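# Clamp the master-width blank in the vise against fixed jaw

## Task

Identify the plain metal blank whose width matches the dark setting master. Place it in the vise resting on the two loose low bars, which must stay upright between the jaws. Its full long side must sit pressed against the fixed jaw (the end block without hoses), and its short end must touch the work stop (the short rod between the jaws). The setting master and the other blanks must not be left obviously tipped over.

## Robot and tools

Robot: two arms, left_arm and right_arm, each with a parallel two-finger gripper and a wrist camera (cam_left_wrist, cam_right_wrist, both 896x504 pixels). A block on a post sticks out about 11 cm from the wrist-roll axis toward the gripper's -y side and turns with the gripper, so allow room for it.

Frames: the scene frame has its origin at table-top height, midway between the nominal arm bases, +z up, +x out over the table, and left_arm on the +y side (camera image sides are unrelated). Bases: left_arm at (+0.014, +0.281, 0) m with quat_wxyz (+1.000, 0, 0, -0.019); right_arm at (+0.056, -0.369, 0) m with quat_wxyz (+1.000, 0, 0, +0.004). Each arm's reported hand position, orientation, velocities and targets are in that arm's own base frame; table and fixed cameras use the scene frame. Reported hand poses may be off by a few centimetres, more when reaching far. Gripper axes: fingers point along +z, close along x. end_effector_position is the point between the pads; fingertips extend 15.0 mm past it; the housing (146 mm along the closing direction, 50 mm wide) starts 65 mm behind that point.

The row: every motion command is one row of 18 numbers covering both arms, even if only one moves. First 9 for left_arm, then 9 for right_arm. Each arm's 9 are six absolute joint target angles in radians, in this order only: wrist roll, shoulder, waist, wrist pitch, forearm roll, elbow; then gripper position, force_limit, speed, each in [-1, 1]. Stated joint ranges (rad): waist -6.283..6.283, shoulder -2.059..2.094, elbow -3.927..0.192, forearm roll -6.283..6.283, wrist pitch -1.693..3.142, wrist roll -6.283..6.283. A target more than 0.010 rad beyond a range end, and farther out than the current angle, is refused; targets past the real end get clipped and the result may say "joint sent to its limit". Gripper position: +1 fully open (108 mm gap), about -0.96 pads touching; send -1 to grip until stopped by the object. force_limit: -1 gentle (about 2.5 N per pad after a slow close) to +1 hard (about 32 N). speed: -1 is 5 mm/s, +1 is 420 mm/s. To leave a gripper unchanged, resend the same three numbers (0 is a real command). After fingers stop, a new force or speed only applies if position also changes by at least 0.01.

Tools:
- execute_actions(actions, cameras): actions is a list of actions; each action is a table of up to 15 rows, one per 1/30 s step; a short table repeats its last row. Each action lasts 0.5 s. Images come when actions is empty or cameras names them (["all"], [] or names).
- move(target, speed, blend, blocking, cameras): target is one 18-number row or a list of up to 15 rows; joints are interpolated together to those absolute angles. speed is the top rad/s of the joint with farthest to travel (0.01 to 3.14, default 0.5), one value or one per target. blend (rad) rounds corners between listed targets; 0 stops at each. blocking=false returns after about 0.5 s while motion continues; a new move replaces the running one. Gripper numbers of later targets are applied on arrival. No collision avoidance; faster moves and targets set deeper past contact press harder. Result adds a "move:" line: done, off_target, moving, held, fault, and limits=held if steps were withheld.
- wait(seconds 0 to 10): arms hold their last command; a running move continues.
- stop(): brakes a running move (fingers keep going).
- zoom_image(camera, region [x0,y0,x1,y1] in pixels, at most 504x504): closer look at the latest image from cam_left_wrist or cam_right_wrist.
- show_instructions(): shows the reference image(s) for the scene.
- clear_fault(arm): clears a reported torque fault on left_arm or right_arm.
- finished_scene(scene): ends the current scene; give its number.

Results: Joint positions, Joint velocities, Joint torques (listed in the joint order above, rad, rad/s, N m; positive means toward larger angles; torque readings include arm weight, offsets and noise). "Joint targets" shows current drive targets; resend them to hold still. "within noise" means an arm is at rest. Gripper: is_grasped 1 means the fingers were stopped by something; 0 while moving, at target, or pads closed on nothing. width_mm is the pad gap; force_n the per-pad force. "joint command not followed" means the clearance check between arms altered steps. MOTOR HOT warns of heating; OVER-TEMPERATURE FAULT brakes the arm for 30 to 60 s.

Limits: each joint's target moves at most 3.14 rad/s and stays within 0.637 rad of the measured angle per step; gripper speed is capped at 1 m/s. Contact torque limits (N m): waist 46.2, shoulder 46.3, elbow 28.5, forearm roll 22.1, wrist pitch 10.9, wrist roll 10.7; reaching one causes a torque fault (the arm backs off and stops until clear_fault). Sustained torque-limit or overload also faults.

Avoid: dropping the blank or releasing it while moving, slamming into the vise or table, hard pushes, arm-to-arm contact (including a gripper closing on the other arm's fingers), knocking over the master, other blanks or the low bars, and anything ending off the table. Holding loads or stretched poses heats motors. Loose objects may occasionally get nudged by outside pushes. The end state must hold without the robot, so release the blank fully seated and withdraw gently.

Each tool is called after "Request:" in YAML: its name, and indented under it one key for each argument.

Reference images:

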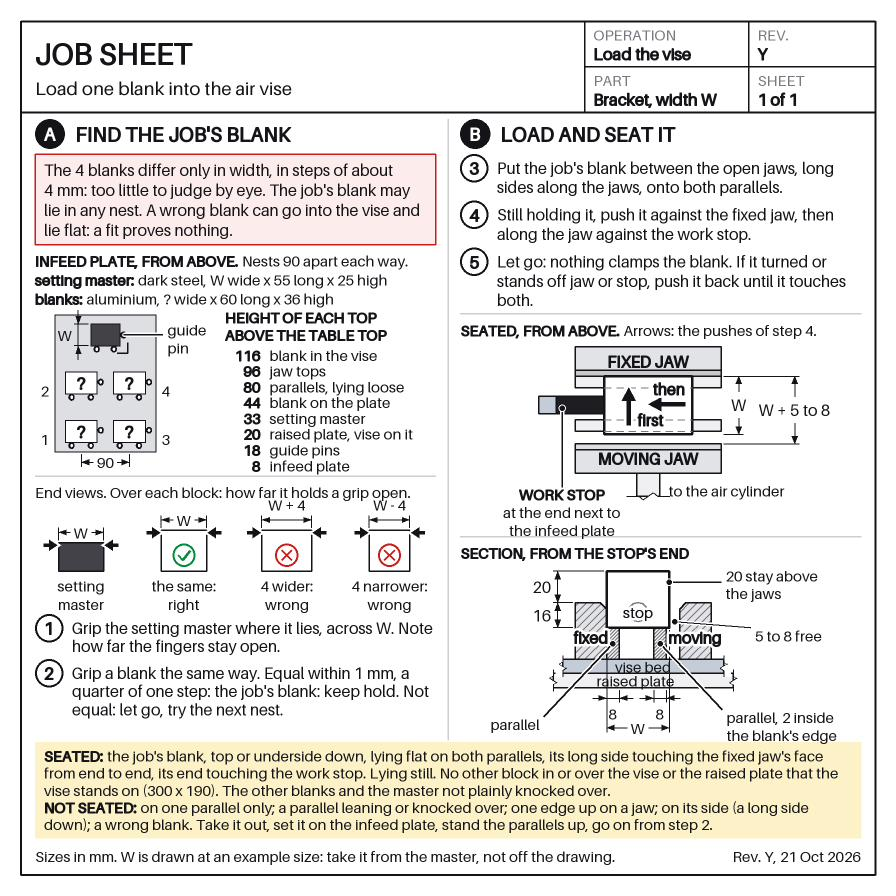

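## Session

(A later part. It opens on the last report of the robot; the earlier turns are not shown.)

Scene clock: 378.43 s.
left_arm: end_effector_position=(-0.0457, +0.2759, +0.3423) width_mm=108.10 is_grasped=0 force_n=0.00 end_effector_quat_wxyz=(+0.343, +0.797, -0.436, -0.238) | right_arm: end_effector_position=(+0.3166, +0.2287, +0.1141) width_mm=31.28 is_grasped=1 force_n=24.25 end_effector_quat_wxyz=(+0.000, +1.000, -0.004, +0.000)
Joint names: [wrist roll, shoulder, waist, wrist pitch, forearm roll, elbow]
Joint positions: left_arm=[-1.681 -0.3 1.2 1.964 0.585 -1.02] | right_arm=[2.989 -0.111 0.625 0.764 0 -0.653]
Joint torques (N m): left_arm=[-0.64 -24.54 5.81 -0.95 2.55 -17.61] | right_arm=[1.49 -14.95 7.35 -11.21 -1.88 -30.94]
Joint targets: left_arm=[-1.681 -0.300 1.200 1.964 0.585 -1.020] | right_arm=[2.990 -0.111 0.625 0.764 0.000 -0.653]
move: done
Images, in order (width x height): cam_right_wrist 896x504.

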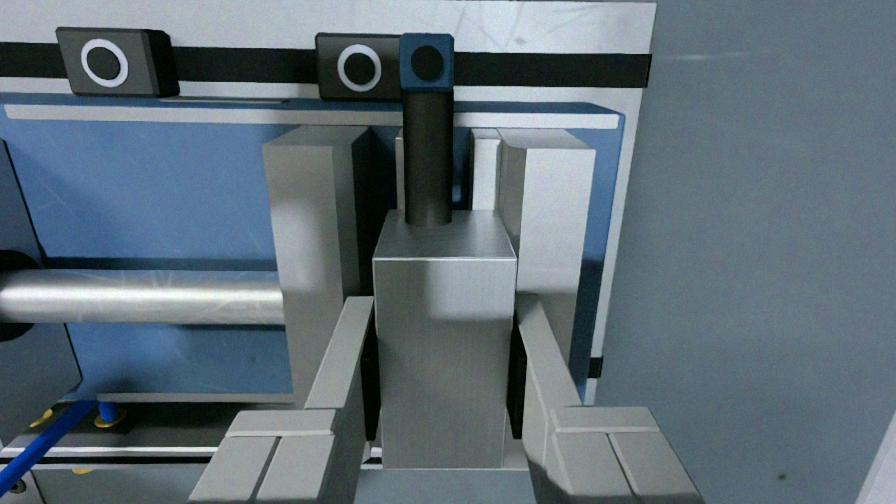

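Request:
move:
  target: [-1.681,-0.3,1.2,1.964,0.585,-1.02,1,1,1,2.9880,-0.1111,0.6240,0.7612,0,-0.6503,-0.97,-0.3,-0.8]
  speed: 0.02

Request:
move:
  target: [-1.681,-0.3,1.2,1.964,0.585,-1.02,1,1,1,2.9880,-0.1111,0.6240,0.7612,0,-0.6503,-0.2,-1,-0.9]
  speed: 0.02
  cameras: ["cam_right_wrist"]

Scene clock: 388.20 s.
left_arm: end_effector_position=(-0.0457, +0.2759, +0.3423) width_mm=108.10 is_grasped=0 force_n=0.00 end_effector_quat_wxyz=(+0.343, +0.797, -0.436, -0.238) | right_arm: end_effector_position=(+0.3163, +0.2278, +0.1133) width_mm=31.27 is_grasped=1 force_n=20.04 end_effector_quat_wxyz=(+0.000, +1.000, -0.004, +0.000)
Joint names: [wrist roll, shoulder, waist, wrist pitch, forearm roll, elbow]
Joint positions: left_arm=[-1.681 -0.3 1.2 1.964 0.585 -1.02] | right_arm=[2.988 -0.111 0.624 0.763 0 -0.65]
Joint torques (N m): left_arm=[-0.72 -24.53 5.6 -1.03 2.54 -17.49] | right_arm=[-1.15 -4.2 -6.5 -17.85 -1.66 -12.12]
Joint targets: left_arm=[-1.681 -0.300 1.200 1.964 0.585 -1.020] | right_arm=[2.988 -0.111 0.624 0.761 0.000 -0.650]
move: done

Scene clock: 388.70 s.
left_arm: end_effector_position=(-0.0457, +0.2759, +0.3423) width_mm=108.10 is_grasped=0 force_n=0.00 end_effector_quat_wxyz=(+0.343, +0.797, -0.436, -0.238) | right_arm: end_effector_position=(+0.3167, +0.2280, +0.1132) width_mm=33.82 is_grasped=0 force_n=-2.02 end_effector_quat_wxyz=(+0.000, +1.000, -0.004, +0.000)
Joint names: [wrist roll, shoulder, waist, wrist pitch, forearm roll, elbow]
Joint positions: left_arm=[-1.681 -0.3 1.2 1.964 0.585 -1.02] | right_arm=[2.988 -0.111 0.624 0.761 0 -0.65]
Joint torques (N m): left_arm=[-0.68 -24.71 5.66 -0.96 2.57 -17.55] | right_arm=[-1.08 -17.54 -3.07 1.39 -1.72 -10.78]
Joint targets: left_arm=[-1.681 -0.300 1.200 1.964 0.585 -1.020] | right_arm=[2.988 -0.111 0.624 0.761 0.000 -0.650]
move: done
Images, in order (width x height): cam_right_wrist 896x504.

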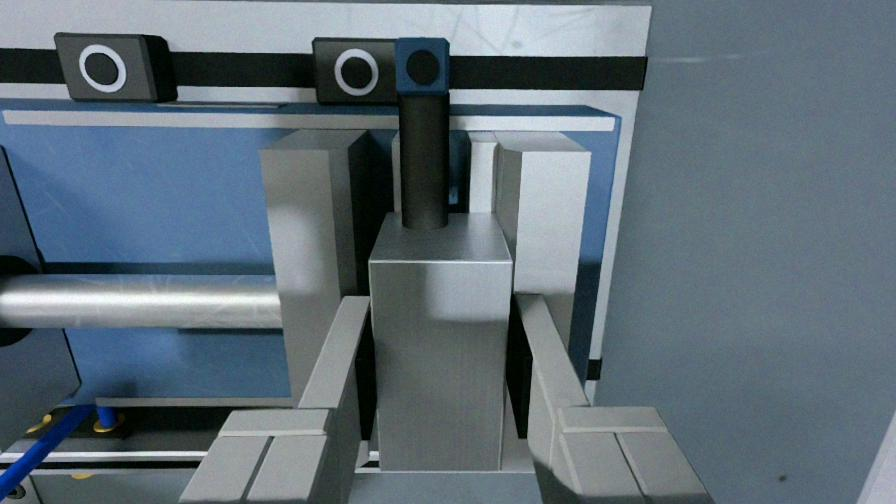

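Request:
move:
  target:
    - [-1.681,-0.3,1.2,1.964,0.585,-1.02,1,1,1,2.9880,-0.1111,0.6240,0.7612,0,-0.6503,-0.1,-1,-0.7]
    - [-1.681,-0.3,1.2,1.964,0.585,-1.02,1,1,1,2.988,-0.2427,0.6240,1.0055,0,-0.7628,-0.1,-1,-0.7]
  speed: 0.3
  cameras: ["cam_right_wrist"]

Scene clock: 399.90 s.
left_arm: end_effector_position=(-0.0457, +0.2759, +0.3423) width_mm=108.10 is_grasped=0 force_n=0.00 end_effector_quat_wxyz=(+0.343, +0.797, -0.436, -0.238) | right_arm: end_effector_position=(+0.3167, +0.2280, +0.1900) width_mm=34.37 is_grasped=1 force_n=0.00 end_effector_quat_wxyz=(+0.000, +1.000, -0.004, +0.000)
Joint names: [wrist roll, shoulder, waist, wrist pitch, forearm roll, elbow]
Joint positions: left_arm=[-1.681 -0.3 1.2 1.964 0.585 -1.02] | right_arm=[2.988 -0.243 0.624 1.005 0 -0.763]
Joint torques (N m): left_arm=[-0.64 -24.36 5.45 -0.92 2.56 -17.52] | right_arm=[-1.1 -27.52 2.19 0.33 -1.76 -22.26]
Joint targets: left_arm=[-1.681 -0.300 1.200 1.964 0.585 -1.020] | right_arm=[2.988 -0.243 0.624 1.005 0.000 -0.763]
move: done
Images, in order (width x height): cam_right_wrist 896x504.

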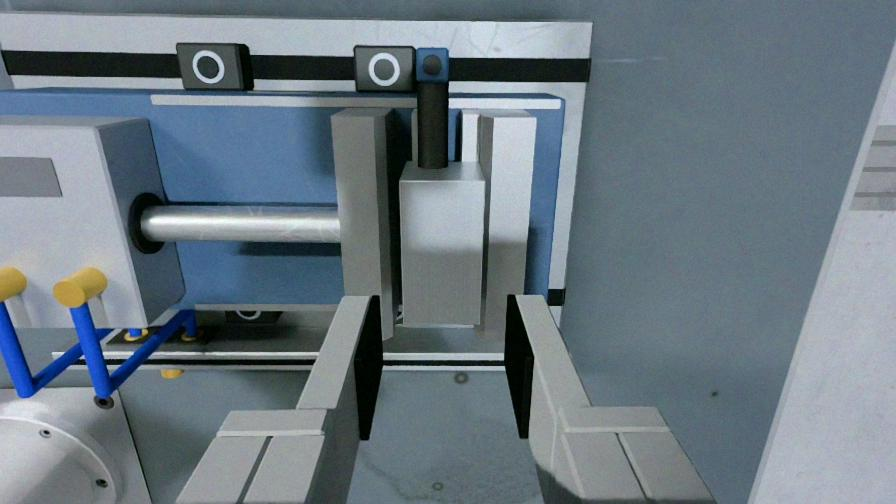

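Request:
finished_scene:
  scene: 1

The scene is finished: the task was done.


## Next scene

The same job, from a new start.

Reference images:

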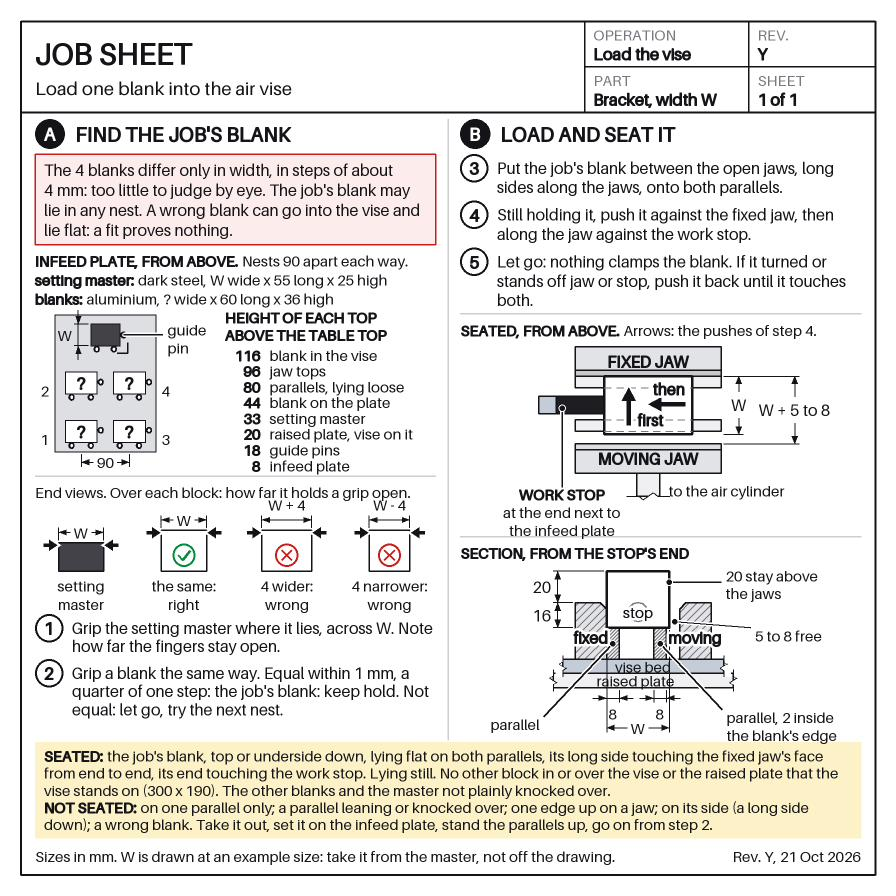

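Request:
execute_actions:
  actions: []

Scene clock: 0.00 s.
left_arm: end_effector_position=(+0.4462, +0.2991, +0.2383) width_mm=108.10 is_grasped=0 force_n=0.00 end_effector_quat_wxyz=(-0.542, +0.640, +0.459, +0.294) | right_arm: end_effector_position=(+0.2210, -0.1397, +0.2973) width_mm=108.10 is_grasped=0 force_n=0.00 end_effector_quat_wxyz=(-0.103, +0.022, +0.947, +0.302)
Joint names: [wrist roll, shoulder, waist, wrist pitch, forearm roll, elbow]
Joint positions: left_arm=[0.492 0.255 0.155 1.384 1.414 -1.062] | right_arm=[-1.564 -0.275 -0.832 1.887 0.27 -1.02]
Joint velocities: within noise
Joint torques (N m): no reading
Joint targets: left_arm=[0.492 0.255 0.155 1.384 1.414 -1.062] | right_arm=[-1.564 -0.275 -0.832 1.887 0.270 -1.020]
Tool commands: left_gripper/position=+1.0 left_gripper/force_limit=+1.0 left_gripper/speed=+1.0 right_gripper/position=+1.0 right_gripper/force_limit=+1.0 right_gripper/speed=+1.0

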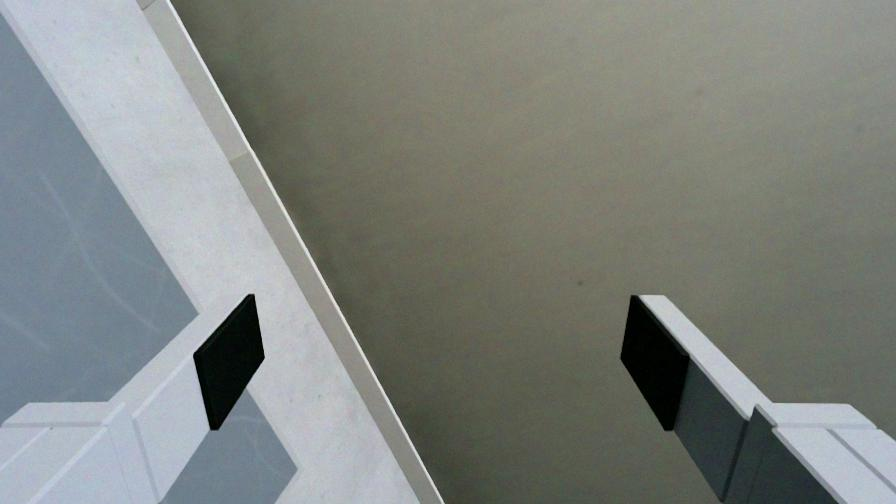

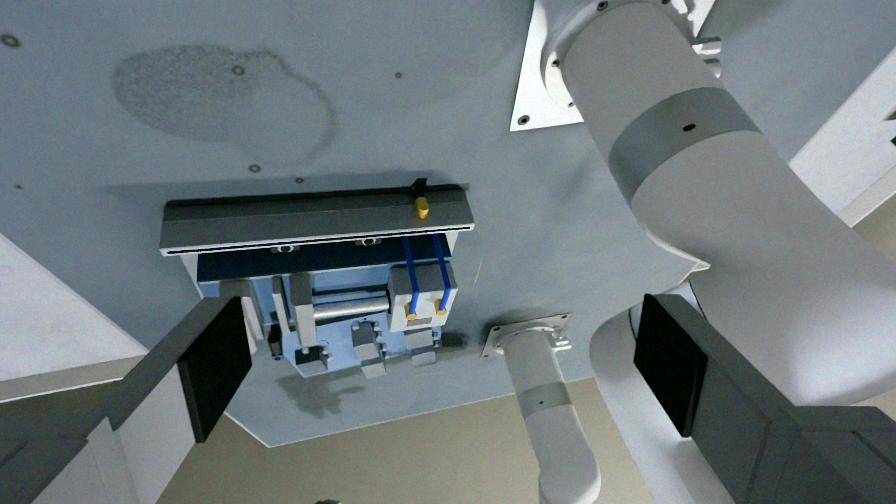

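Request:
move:
  target:
    - [0.492,-0.3,1.2,1.384,1.414,-1.062,1,1,1,-1.564,-0.275,-0.832,1.887,0.27,-1.02,1,1,1]
    - [0.492,-0.3,1.2,1.384,1.414,-1.062,1,1,1,-2.826,0.5795,1.0927,1.4118,0,-1.9913,1,1,1]
  speed: 0.9
  blend: [0.3,0]
  cameras: ["cam_right_wrist"]

Scene clock: 22.83 s.
left_arm: end_effector_position=(-0.0560, +0.4819, +0.4993) width_mm=108.10 is_grasped=0 force_n=0.00 end_effector_quat_wxyz=(-0.605, +0.157, +0.755, +0.200) | right_arm: end_effector_position=(+0.2885, +0.5567, +0.2501) width_mm=108.10 is_grasped=0 force_n=0.00 end_effector_quat_wxyz=(+0.000, +1.000, -0.004, +0.000)
Joint names: [wrist roll, shoulder, waist, wrist pitch, forearm roll, elbow]
Joint positions: left_arm=[0.492 -0.3 1.2 1.384 1.414 -1.062] | right_arm=[-2.826 0.579 1.093 1.412 0 -1.991]
Joint torques (N m): left_arm=[1.53 -27.19 6.28 1.31 0.1 -15.2] | right_arm=[-1.55 -36.16 5.16 -6.4 -3.34 -23.26]
Joint targets: left_arm=[0.492 -0.300 1.200 1.384 1.414 -1.062] | right_arm=[-2.826 0.579 1.093 1.412 0.000 -1.991]
move: done
Images, in order (width x height): cam_right_wrist 896x504.

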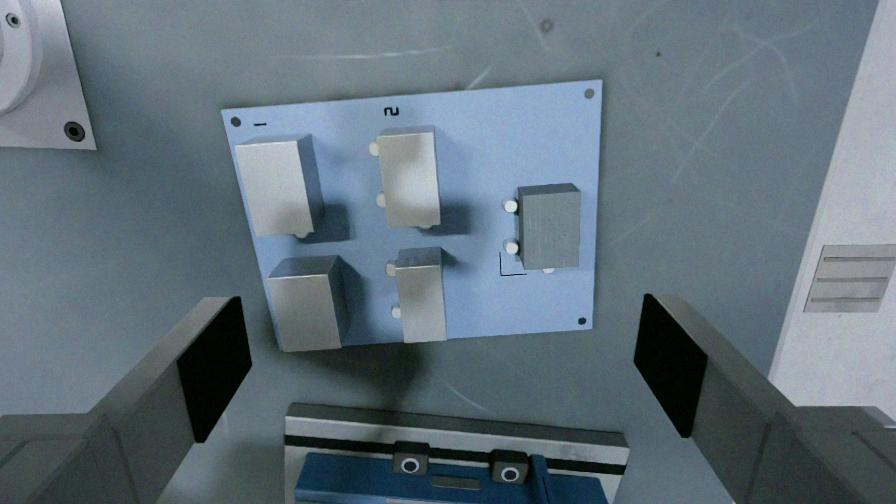

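Request:
move:
  target: [0.492,-0.3,1.2,1.384,1.414,-1.062,1,1,1,-3.0344,0.6445,0.9646,1.1054,0,-1.7499,0.4,0,0]
  speed: 0.6
  cameras: ["cam_right_wrist"]

Scene clock: 49.03 s.
left_arm: end_effector_position=(-0.0560, +0.4819, +0.4993) width_mm=108.10 is_grasped=0 force_n=0.00 end_effector_quat_wxyz=(-0.605, +0.157, +0.755, +0.200) | right_arm: end_effector_position=(+0.3592, +0.5182, +0.1299) width_mm=75.00 is_grasped=0 force_n=0.00 end_effector_quat_wxyz=(+0.000, +0.999, +0.036, +0.000)
Joint names: [wrist roll, shoulder, waist, wrist pitch, forearm roll, elbow]
Joint positions: left_arm=[0.492 -0.3 1.2 1.384 1.414 -1.062] | right_arm=[-3.034 0.644 0.965 1.105 0 -1.75]
Joint torques (N m): left_arm=[1.52 -27.02 5.97 1.31 0.64 -14.7] | right_arm=[-1.44 -37.28 -4.93 -6.43 -1.95 -18.11]
Joint targets: left_arm=[0.492 -0.300 1.200 1.384 1.414 -1.062] | right_arm=[-3.034 0.644 0.965 1.105 0.000 -1.750]
move: done
Images, in order (width x height): cam_right_wrist 896x504.

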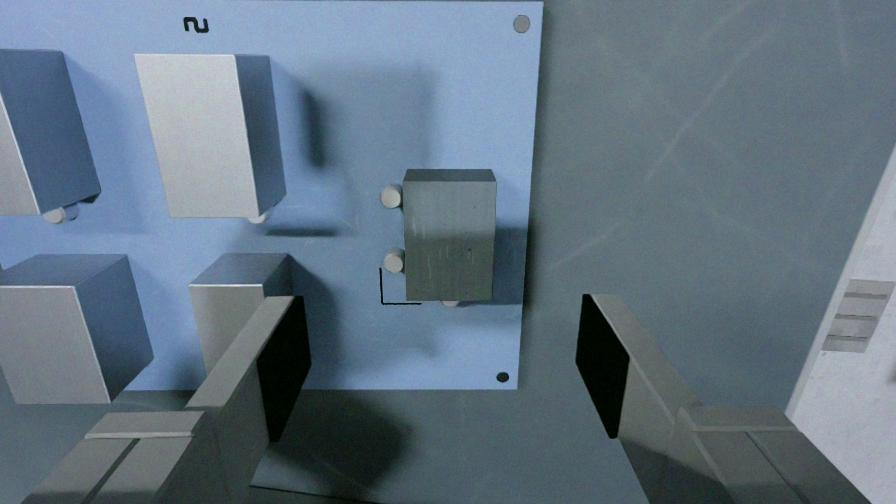

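Request:
move:
  target:
    - [0.492,-0.3,1.2,1.384,1.414,-1.062,1,1,1,-3.0385,0.7692,0.9603,0.9104,0,-1.6796,0.4,0,0]
    - [0.492,-0.3,1.2,1.384,1.414,-1.062,1,1,1,-3.0385,0.7692,0.9603,0.9104,0,-1.6796,-1,-1,-0.8]
  speed: 0.4
  cameras: ["cam_right_wrist"]

Request:
wait:
  seconds: 0.3

Scene clock: 60.57 s.
left_arm: end_effector_position=(-0.0560, +0.4819, +0.4993) width_mm=108.10 is_grasped=0 force_n=0.00 end_effector_quat_wxyz=(-0.605, +0.157, +0.755, +0.200) | right_arm: end_effector_position=(+0.3614, +0.5165, +0.0373) width_mm=38.86 is_grasped=1 force_n=8.83 end_effector_quat_wxyz=(+0.000, +0.999, +0.036, +0.000)
Joint names: [wrist roll, shoulder, waist, wrist pitch, forearm roll, elbow]
Joint positions: left_arm=[0.492 -0.3 1.2 1.384 1.414 -1.062] | right_arm=[-3.039 0.769 0.96 0.91 0 -1.68]
Joint torques (N m): left_arm=[1.46 -26.98 6.01 1.32 1.33 -14.74] | right_arm=[-1.4 -38.29 -4.45 -5.76 -0.5 -17.08]
Joint targets: left_arm=[0.492 -0.300 1.200 1.384 1.414 -1.062] | right_arm=[-3.038 0.769 0.960 0.910 0.000 -1.680]
move: done
Images, in order (width x height): cam_right_wrist 896x504.

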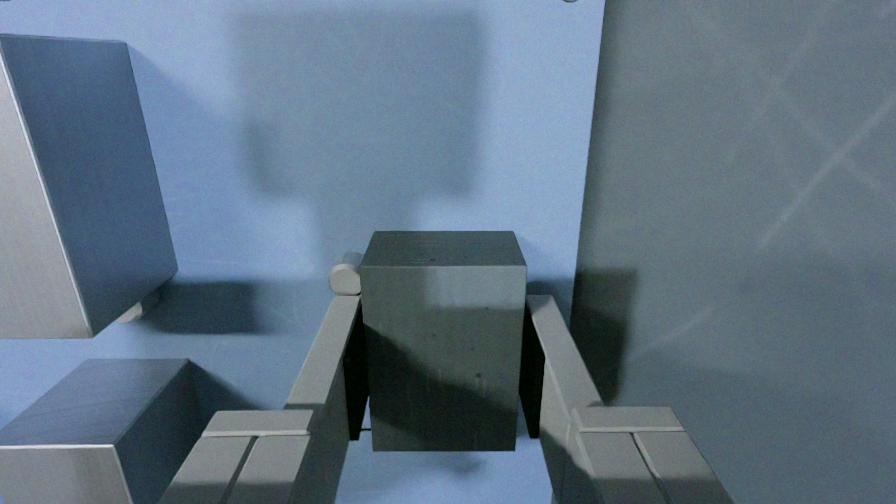

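Scene clock: 60.87 s.
left_arm: end_effector_position=(-0.0560, +0.4819, +0.4993) width_mm=108.10 is_grasped=0 force_n=0.00 end_effector_quat_wxyz=(-0.605, +0.157, +0.755, +0.200) | right_arm: end_effector_position=(+0.3614, +0.5165, +0.0373) width_mm=38.86 is_grasped=1 force_n=8.83 end_effector_quat_wxyz=(+0.000, +0.999, +0.036, +0.000)
Joint names: [wrist roll, shoulder, waist, wrist pitch, forearm roll, elbow]
Joint positions: left_arm=[0.492 -0.3 1.2 1.384 1.414 -1.062] | right_arm=[-3.039 0.769 0.96 0.91 0 -1.68]
Joint torques (N m): left_arm=[1.46 -27.01 5.98 1.29 1.34 -14.71] | right_arm=[-1.44 -38.39 -4.04 -5.32 -0.43 -17.14]
Joint targets: left_arm=[0.492 -0.300 1.200 1.384 1.414 -1.062] | right_arm=[-3.038 0.769 0.960 0.910 0.000 -1.680]
Tool commands: left_gripper/position=+1.0 left_gripper/force_limit=+1.0 left_gripper/speed=+1.0 right_gripper/position=-1.0 right_gripper/force_limit=-1.0 right_gripper/speed=-0.8
wait: 0.30 s; at rest by 0.17 s

Request:
move:
  target:
    - [0.492,-0.3,1.2,1.384,1.414,-1.062,1,1,1,-3.0385,0.7692,0.9603,0.9104,0,-1.6796,0.2,0,-0.5]
    - [0.492,-0.3,1.2,1.384,1.414,-1.062,1,1,1,-3.0385,0.6440,0.9603,1.1054,0,-1.7494,0.2,0,-0.5]
    - [0.492,-0.3,1.2,1.384,1.414,-1.062,1,1,1,-2.743,0.4561,1.2558,0.9971,0,-1.4532,0.2,0,-0.5]
  speed: 0.5
  blend: [0,0.05,0]
  cameras: ["cam_right_wrist"]

Scene clock: 74.50 s.
left_arm: end_effector_position=(-0.0560, +0.4819, +0.4993) width_mm=108.10 is_grasped=0 force_n=0.00 end_effector_quat_wxyz=(-0.605, +0.157, +0.755, +0.200) | right_arm: end_effector_position=(+0.1795, +0.5506, +0.1300) width_mm=64.00 is_grasped=0 force_n=0.00 end_effector_quat_wxyz=(+0.000, +0.999, +0.036, +0.000)
Joint names: [wrist roll, shoulder, waist, wrist pitch, forearm roll, elbow]
Joint positions: left_arm=[0.492 -0.3 1.2 1.384 1.414 -1.062] | right_arm=[-2.743 0.456 1.256 0.997 0 -1.453]
Joint torques (N m): left_arm=[1.47 -27.16 5.84 1.33 1.99 -14.67] | right_arm=[1.44 -45.3 5.12 -6.41 1.23 -17.2]
Joint targets: left_arm=[0.492 -0.300 1.200 1.384 1.414 -1.062] | right_arm=[-2.743 0.456 1.256 0.997 0.000 -1.453]
move: done
Images, in order (width x height): cam_right_wrist 896x504.

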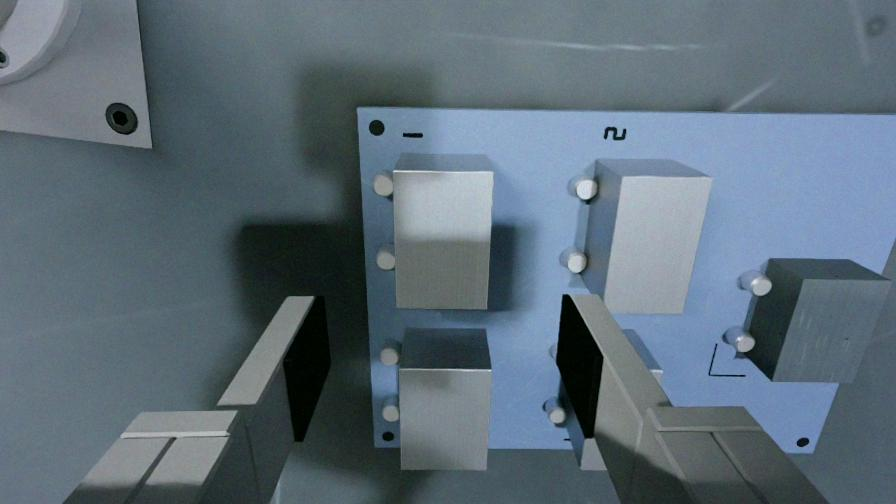

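Request:
move:
  target:
    - [0.492,-0.3,1.2,1.384,1.414,-1.062,1,1,1,-2.743,0.5929,1.2558,0.8002,0,-1.3931,0.2,0,-0.5]
    - [0.492,-0.3,1.2,1.384,1.414,-1.062,1,1,1,-2.743,0.5929,1.2558,0.8002,0,-1.3931,-1,-0.9,-0.8]
  speed: 0.4

Scene clock: 84.67 s.
left_arm: end_effector_position=(-0.0560, +0.4819, +0.4993) width_mm=108.10 is_grasped=0 force_n=0.00 end_effector_quat_wxyz=(-0.605, +0.157, +0.755, +0.200) | right_arm: end_effector_position=(+0.1794, +0.5506, +0.0421) width_mm=39.07 is_grasped=0 force_n=6.14 end_effector_quat_wxyz=(+0.000, +0.999, +0.036, +0.000)
Joint names: [wrist roll, shoulder, waist, wrist pitch, forearm roll, elbow]
Joint positions: left_arm=[0.492 -0.3 1.2 1.384 1.414 -1.062] | right_arm=[-2.743 0.593 1.256 0.8 0 -1.393]
Joint torques (N m): left_arm=[1.47 -26.93 5.97 1.29 2.59 -14.62] | right_arm=[1.31 -34.57 3.47 -5.85 2.6 -16.46]
Joint targets: left_arm=[0.492 -0.300 1.200 1.384 1.414 -1.062] | right_arm=[-2.743 0.593 1.256 0.800 0.000 -1.393]
move: done

Request:
move:
  target:
    - [0.492,-0.3,1.2,1.384,1.414,-1.062,1,1,1,-2.743,0.5929,1.2558,0.8002,0,-1.3931,-0.97,-0.3,-0.8]
    - [0.492,-0.3,1.2,1.384,1.414,-1.062,1,1,1,-2.743,0.3959,1.2558,1.1454,0,-1.5413,-0.97,-0.3,-0.8]
    - [0.492,-0.3,1.2,1.384,1.414,-1.062,1,1,1,-3.299,-0.1203,0.5598,1.0062,0,-0.8859,-0.97,-0.3,-0.8]
  speed: 0.45
  blend: [0,0.03,0]
  cameras: ["cam_right_wrist"]

Scene clock: 110.83 s.
left_arm: end_effector_position=(-0.0560, +0.4819, +0.4993) width_mm=108.10 is_grasped=0 force_n=0.00 end_effector_quat_wxyz=(-0.605, +0.157, +0.755, +0.200) | right_arm: end_effector_position=(+0.3608, +0.2261, +0.1901) width_mm=38.87 is_grasped=1 force_n=16.89 end_effector_quat_wxyz=(+0.000, +0.999, -0.034, +0.000)
Joint names: [wrist roll, shoulder, waist, wrist pitch, forearm roll, elbow]
Joint positions: left_arm=[0.492 -0.3 1.2 1.384 1.414 -1.062] | right_arm=[-3.299 -0.12 0.56 1.006 0 -0.886]
Joint torques (N m): left_arm=[1.47 -26.87 5.82 1.23 2.68 -14.77] | right_arm=[-1.44 -31.3 -4.9 -6.64 1.28 -18.38]
Joint targets: left_arm=[0.492 -0.300 1.200 1.384 1.414 -1.062] | right_arm=[-3.299 -0.120 0.560 1.006 0.000 -0.886]
move: done
Images, in order (width x height): cam_right_wrist 896x504.

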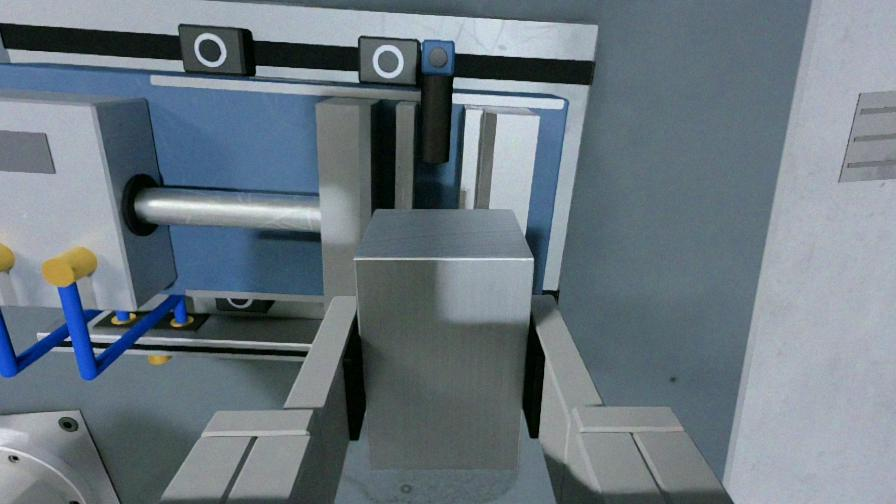

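Request:
move:
  target: [0.492,-0.3,1.2,1.384,1.414,-1.062,1,1,1,-3.2594,-0.0797,0.5496,0.8371,0,-0.7574,-0.97,-0.3,-0.8]
  speed: 0.3
  cameras: ["cam_right_wrist"]

Scene clock: 146.60 s.
left_arm: end_effector_position=(-0.0560, +0.4819, +0.4993) width_mm=108.10 is_grasped=0 force_n=0.00 end_effector_quat_wxyz=(-0.605, +0.157, +0.755, +0.200) | right_arm: end_effector_position=(+0.3522, +0.2157, +0.1351) width_mm=38.87 is_grasped=1 force_n=16.88 end_effector_quat_wxyz=(+0.000, +0.998, -0.059, +0.000)
Joint names: [wrist roll, shoulder, waist, wrist pitch, forearm roll, elbow]
Joint positions: left_arm=[0.492 -0.3 1.2 1.384 1.414 -1.062] | right_arm=[-3.259 -0.08 0.55 0.837 0 -0.757]
Joint torques (N m): left_arm=[1.5 -26.82 5.69 1.21 2.64 -14.77] | right_arm=[1.45 -19.28 -5.07 -6.5 0.67 -17.05]
Joint targets: left_arm=[0.492 -0.300 1.200 1.384 1.414 -1.062] | right_arm=[-3.259 -0.080 0.550 0.837 0.000 -0.757]
move: done
Images, in order (width x height): cam_right_wrist 896x504.

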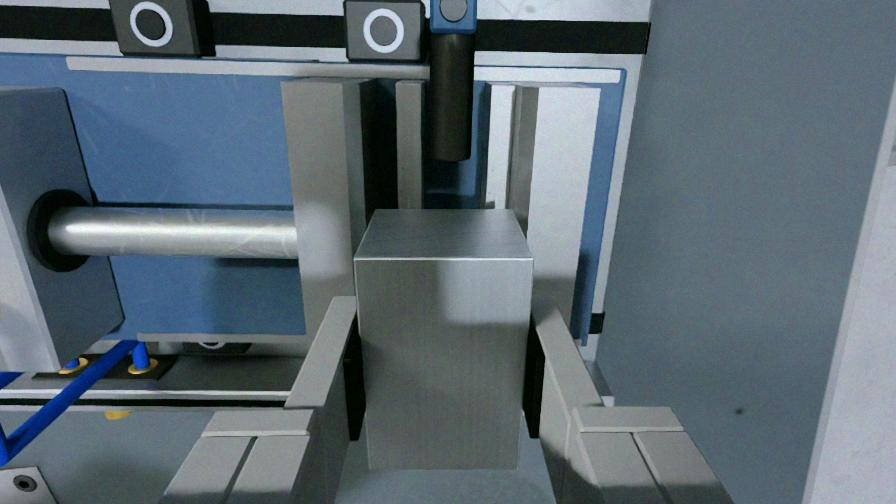

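Request:
move:
  target:
    - [0.492,-0.3,1.2,1.384,1.414,-1.062,1,1,1,-3.2424,-0.0419,0.5496,0.7767,0,-0.7348,-0.97,-0.3,-0.8]
    - [0.492,-0.3,1.2,1.384,1.414,-1.062,1,1,1,-3.2456,-0.0363,0.5464,0.7774,0,-0.7411,-0.97,-0.3,-0.8]
  speed: [0.12,0.03]
  cameras: ["cam_right_wrist"]

Scene clock: 168.33 s.
left_arm: end_effector_position=(-0.0560, +0.4819, +0.4993) width_mm=108.10 is_grasped=0 force_n=0.00 end_effector_quat_wxyz=(-0.605, +0.157, +0.755, +0.200) | right_arm: end_effector_position=(+0.3542, +0.2155, +0.1155) width_mm=38.86 is_grasped=1 force_n=12.78 end_effector_quat_wxyz=(+0.000, +0.998, -0.067, +0.000)
Joint names: [wrist roll, shoulder, waist, wrist pitch, forearm roll, elbow]
Joint positions: left_arm=[0.492 -0.3 1.2 1.384 1.414 -1.062] | right_arm=[-3.246 -0.036 0.547 0.777 0 -0.741]
Joint torques (N m): left_arm=[1.45 -26.93 5.56 1.18 2.59 -14.73] | right_arm=[-0.9 -18.77 -9.63 -2.56 -0.18 -24.89]
Joint targets: left_arm=[0.492 -0.300 1.200 1.384 1.414 -1.062] | right_arm=[-3.246 -0.036 0.546 0.777 0.000 -0.741]
move: done
Images, in order (width x height): cam_right_wrist 896x504.

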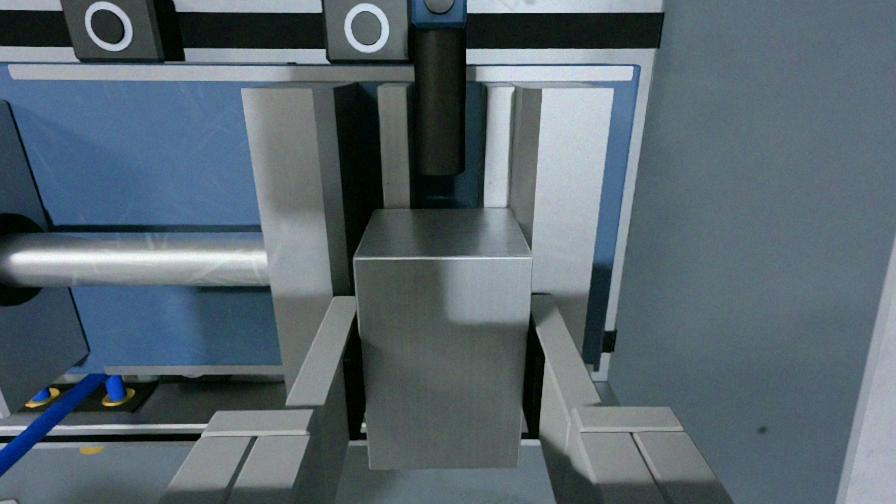

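Request:
move:
  target: [0.492,-0.3,1.2,1.384,1.414,-1.062,1,1,1,-3.2233,-0.0099,0.5687,0.7783,0,-0.7684,-0.97,-0.3,-0.8]
  speed: 0.04
  cameras: ["cam_right_wrist"]

Scene clock: 179.60 s.
left_arm: end_effector_position=(-0.0560, +0.4819, +0.4993) width_mm=108.10 is_grasped=0 force_n=0.00 end_effector_quat_wxyz=(-0.605, +0.157, +0.755, +0.200) | right_arm: end_effector_position=(+0.3559, +0.2274, +0.1145) width_mm=38.86 is_grasped=1 force_n=14.32 end_effector_quat_wxyz=(+0.000, +0.998, -0.067, +0.000)
Joint names: [wrist roll, shoulder, waist, wrist pitch, forearm roll, elbow]
Joint positions: left_arm=[0.492 -0.3 1.2 1.384 1.414 -1.062] | right_arm=[-3.223 -0.01 0.569 0.778 0 -0.768]
Joint torques (N m): left_arm=[1.44 -26.98 5.53 1.17 2.68 -14.73] | right_arm=[1.31 -22.47 3.24 -3.25 -0.88 -27.67]
Joint targets: left_arm=[0.492 -0.300 1.200 1.384 1.414 -1.062] | right_arm=[-3.223 -0.010 0.569 0.778 0.000 -0.768]
move: done
Images, in order (width x height): cam_right_wrist 896x504.

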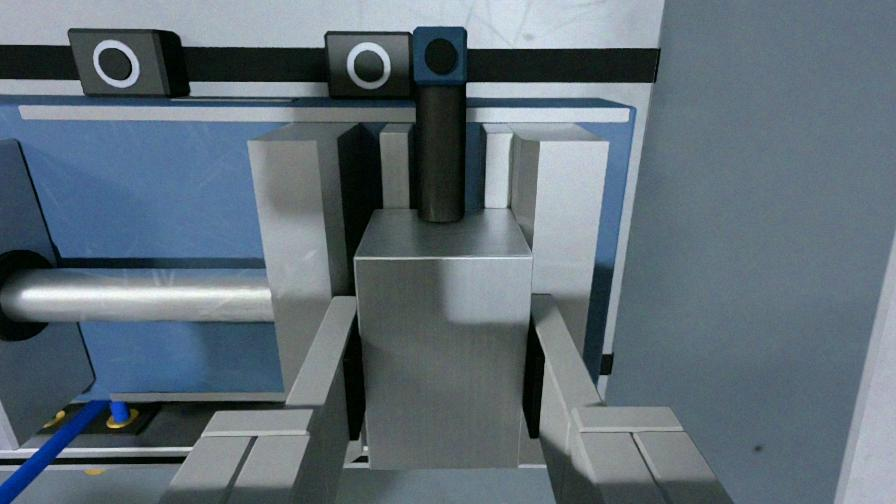

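Request:
move:
  target: [0.492,-0.3,1.2,1.384,1.414,-1.062,1,1,1,-3.2222,-0.0066,0.5698,0.7784,0,-0.7720,-0.97,-0.3,-0.8]
  speed: 0.02

Request:
move:
  target: [0.492,-0.3,1.2,1.384,1.414,-1.062,1,1,1,-3.2206,-0.0048,0.5714,0.7784,0,-0.7738,-0.97,-0.3,-0.8]
  speed: 0.02
  cameras: ["cam_right_wrist"]

Scene clock: 188.73 s.
left_arm: end_effector_position=(-0.0560, +0.4819, +0.4993) width_mm=108.10 is_grasped=0 force_n=0.00 end_effector_quat_wxyz=(-0.605, +0.157, +0.755, +0.200) | right_arm: end_effector_position=(+0.3564, +0.2284, +0.1144) width_mm=38.86 is_grasped=1 force_n=15.77 end_effector_quat_wxyz=(+0.000, +0.998, -0.067, +0.000)
Joint names: [wrist roll, shoulder, waist, wrist pitch, forearm roll, elbow]
Joint positions: left_arm=[0.492 -0.3 1.2 1.384 1.414 -1.062] | right_arm=[-3.222 -0.007 0.57 0.779 0 -0.772]
Joint torques (N m): left_arm=[1.43 -26.94 5.65 1.19 2.66 -14.68] | right_arm=[1.48 -22.75 0.84 -6.88 -1.51 -31.62]
Joint targets: left_arm=[0.492 -0.300 1.200 1.384 1.414 -1.062] | right_arm=[-3.222 -0.007 0.570 0.778 0.000 -0.772]
move: done

Scene clock: 189.43 s.
left_arm: end_effector_position=(-0.0560, +0.4819, +0.4993) width_mm=108.10 is_grasped=0 force_n=0.00 end_effector_quat_wxyz=(-0.605, +0.157, +0.755, +0.200) | right_arm: end_effector_position=(+0.3565, +0.2292, +0.1144) width_mm=38.85 is_grasped=1 force_n=17.08 end_effector_quat_wxyz=(+0.000, +0.998, -0.067, +0.000)
Joint names: [wrist roll, shoulder, waist, wrist pitch, forearm roll, elbow]
Joint positions: left_arm=[0.492 -0.3 1.2 1.384 1.414 -1.062] | right_arm=[-3.221 -0.005 0.571 0.779 0 -0.774]
Joint torques (N m): left_arm=[1.46 -26.92 5.51 1.21 2.58 -14.7] | right_arm=[1.57 -15.99 6.41 -10.96 -1.5 -32.79]
Joint targets: left_arm=[0.492 -0.300 1.200 1.384 1.414 -1.062] | right_arm=[-3.221 -0.005 0.571 0.778 0.000 -0.774]
move: done
Images, in order (width x height): cam_right_wrist 896x504.

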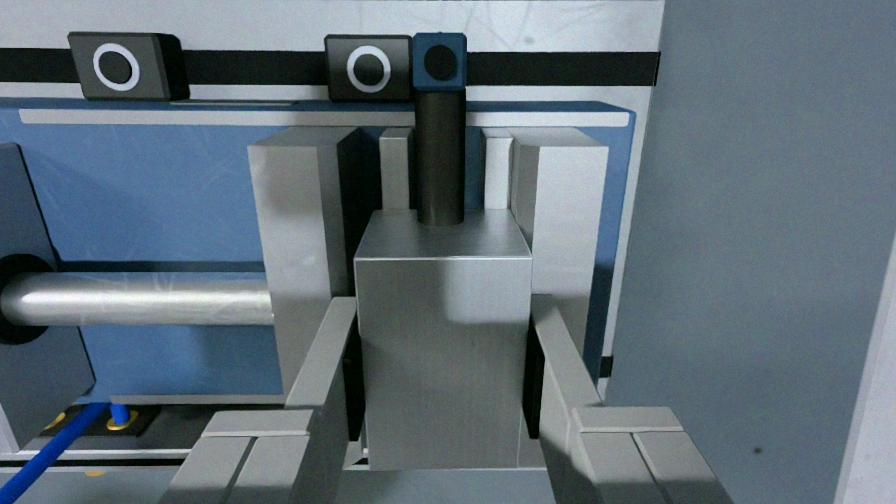

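Request:
move:
  target:
    - [0.492,-0.3,1.2,1.384,1.414,-1.062,1,1,1,-3.2212,-0.0035,0.5708,0.7752,0,-0.7720,-0.97,-0.3,-0.8]
    - [0.492,-0.3,1.2,1.384,1.414,-1.062,1,1,1,-3.2212,-0.0035,0.5708,0.7752,0,-0.7720,-0.05,-0.3,-0.9]
  speed: 0.02
  cameras: ["cam_right_wrist"]

Scene clock: 197.83 s.
left_arm: end_effector_position=(-0.0560, +0.4819, +0.4993) width_mm=108.10 is_grasped=0 force_n=0.00 end_effector_quat_wxyz=(-0.605, +0.157, +0.755, +0.200) | right_arm: end_effector_position=(+0.3566, +0.2289, +0.1134) width_mm=50.24 is_grasped=0 force_n=-2.74 end_effector_quat_wxyz=(+0.000, +0.998, -0.067, +0.000)
Joint names: [wrist roll, shoulder, waist, wrist pitch, forearm roll, elbow]
Joint positions: left_arm=[0.492 -0.3 1.2 1.384 1.414 -1.062] | right_arm=[-3.221 -0.003 0.571 0.775 0 -0.772]
Joint torques (N m): left_arm=[1.44 -26.93 5.53 1.15 2.61 -14.78] | right_arm=[-0.92 -21.88 -2.77 2.08 -2.53 -7.77]
Joint targets: left_arm=[0.492 -0.300 1.200 1.384 1.414 -1.062] | right_arm=[-3.221 -0.003 0.571 0.775 0.000 -0.772]
move: done
Images, in order (width x height): cam_right_wrist 896x504.

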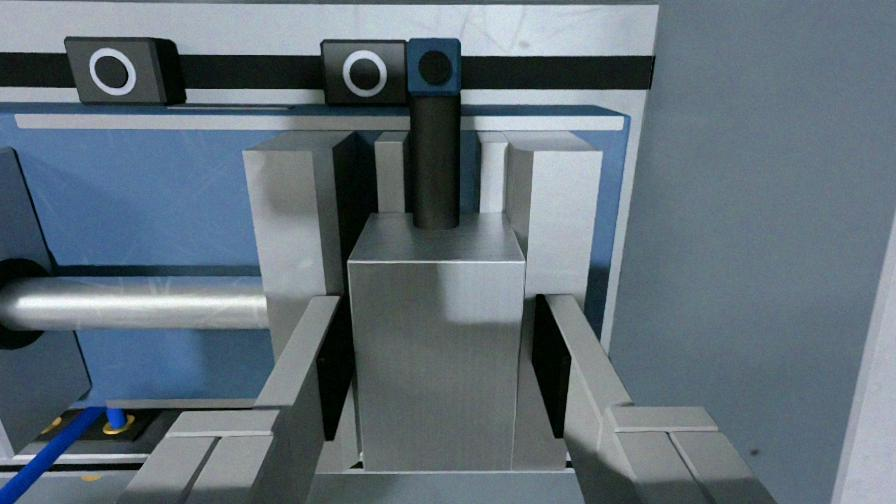

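Request:
move:
  target: [0.492,-0.3,1.2,1.384,1.414,-1.062,1,1,1,-3.2212,-0.1270,0.5708,1.0057,0,-0.8787,-0.05,-0.3,-0.9]
  speed: 0.3
  cameras: ["cam_right_wrist"]

Request:
zoom_image:
  camera: "cam_right_wrist"
  region: [300, 80, 600, 350]

Scene clock: 207.67 s.
left_arm: end_effector_position=(-0.0560, +0.4819, +0.4993) width_mm=108.10 is_grasped=0 force_n=0.00 end_effector_quat_wxyz=(-0.605, +0.157, +0.755, +0.200) | right_arm: end_effector_position=(+0.3566, +0.2290, +0.1900) width_mm=50.25 is_grasped=0 force_n=0.00 end_effector_quat_wxyz=(+0.000, +0.998, -0.067, +0.000)
Joint names: [wrist roll, shoulder, waist, wrist pitch, forearm roll, elbow]
Joint positions: left_arm=[0.492 -0.3 1.2 1.384 1.414 -1.062] | right_arm=[-3.221 -0.127 0.571 1.006 0 -0.879]
Joint torques (N m): left_arm=[1.45 -26.83 5.48 1.14 2.66 -14.72] | right_arm=[-0.81 -30.03 2.63 0.21 -3.16 -22.57]
Joint targets: left_arm=[0.492 -0.300 1.200 1.384 1.414 -1.062] | right_arm=[-3.221 -0.127 0.571 1.006 0.000 -0.879]
move: done
Images, in order (width x height): cam_right_wrist 896x504.

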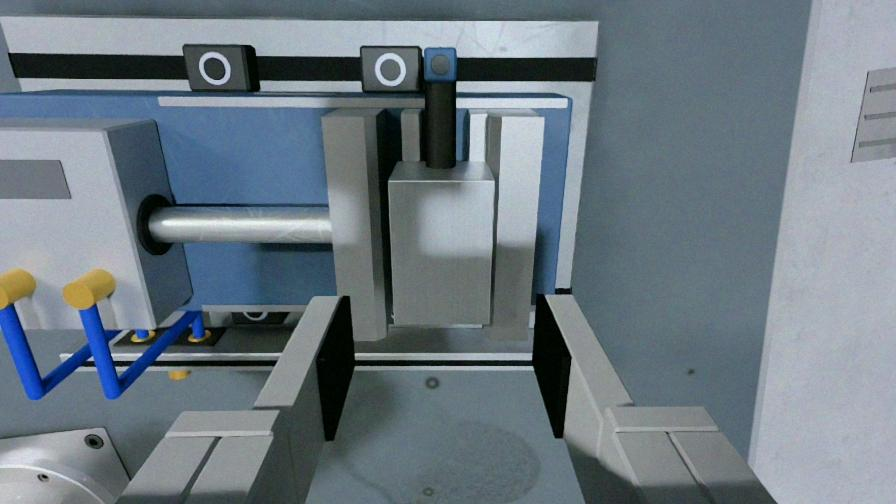

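Scaled by 1.680 from the camera's 896x504 image, which has a finer 1280x720 frame.

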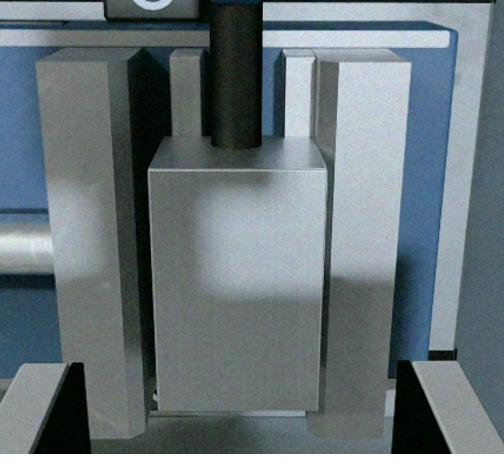

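Seated flush.

Request:
finished_scene:
  scene: 2

The scene is finished: the task was done.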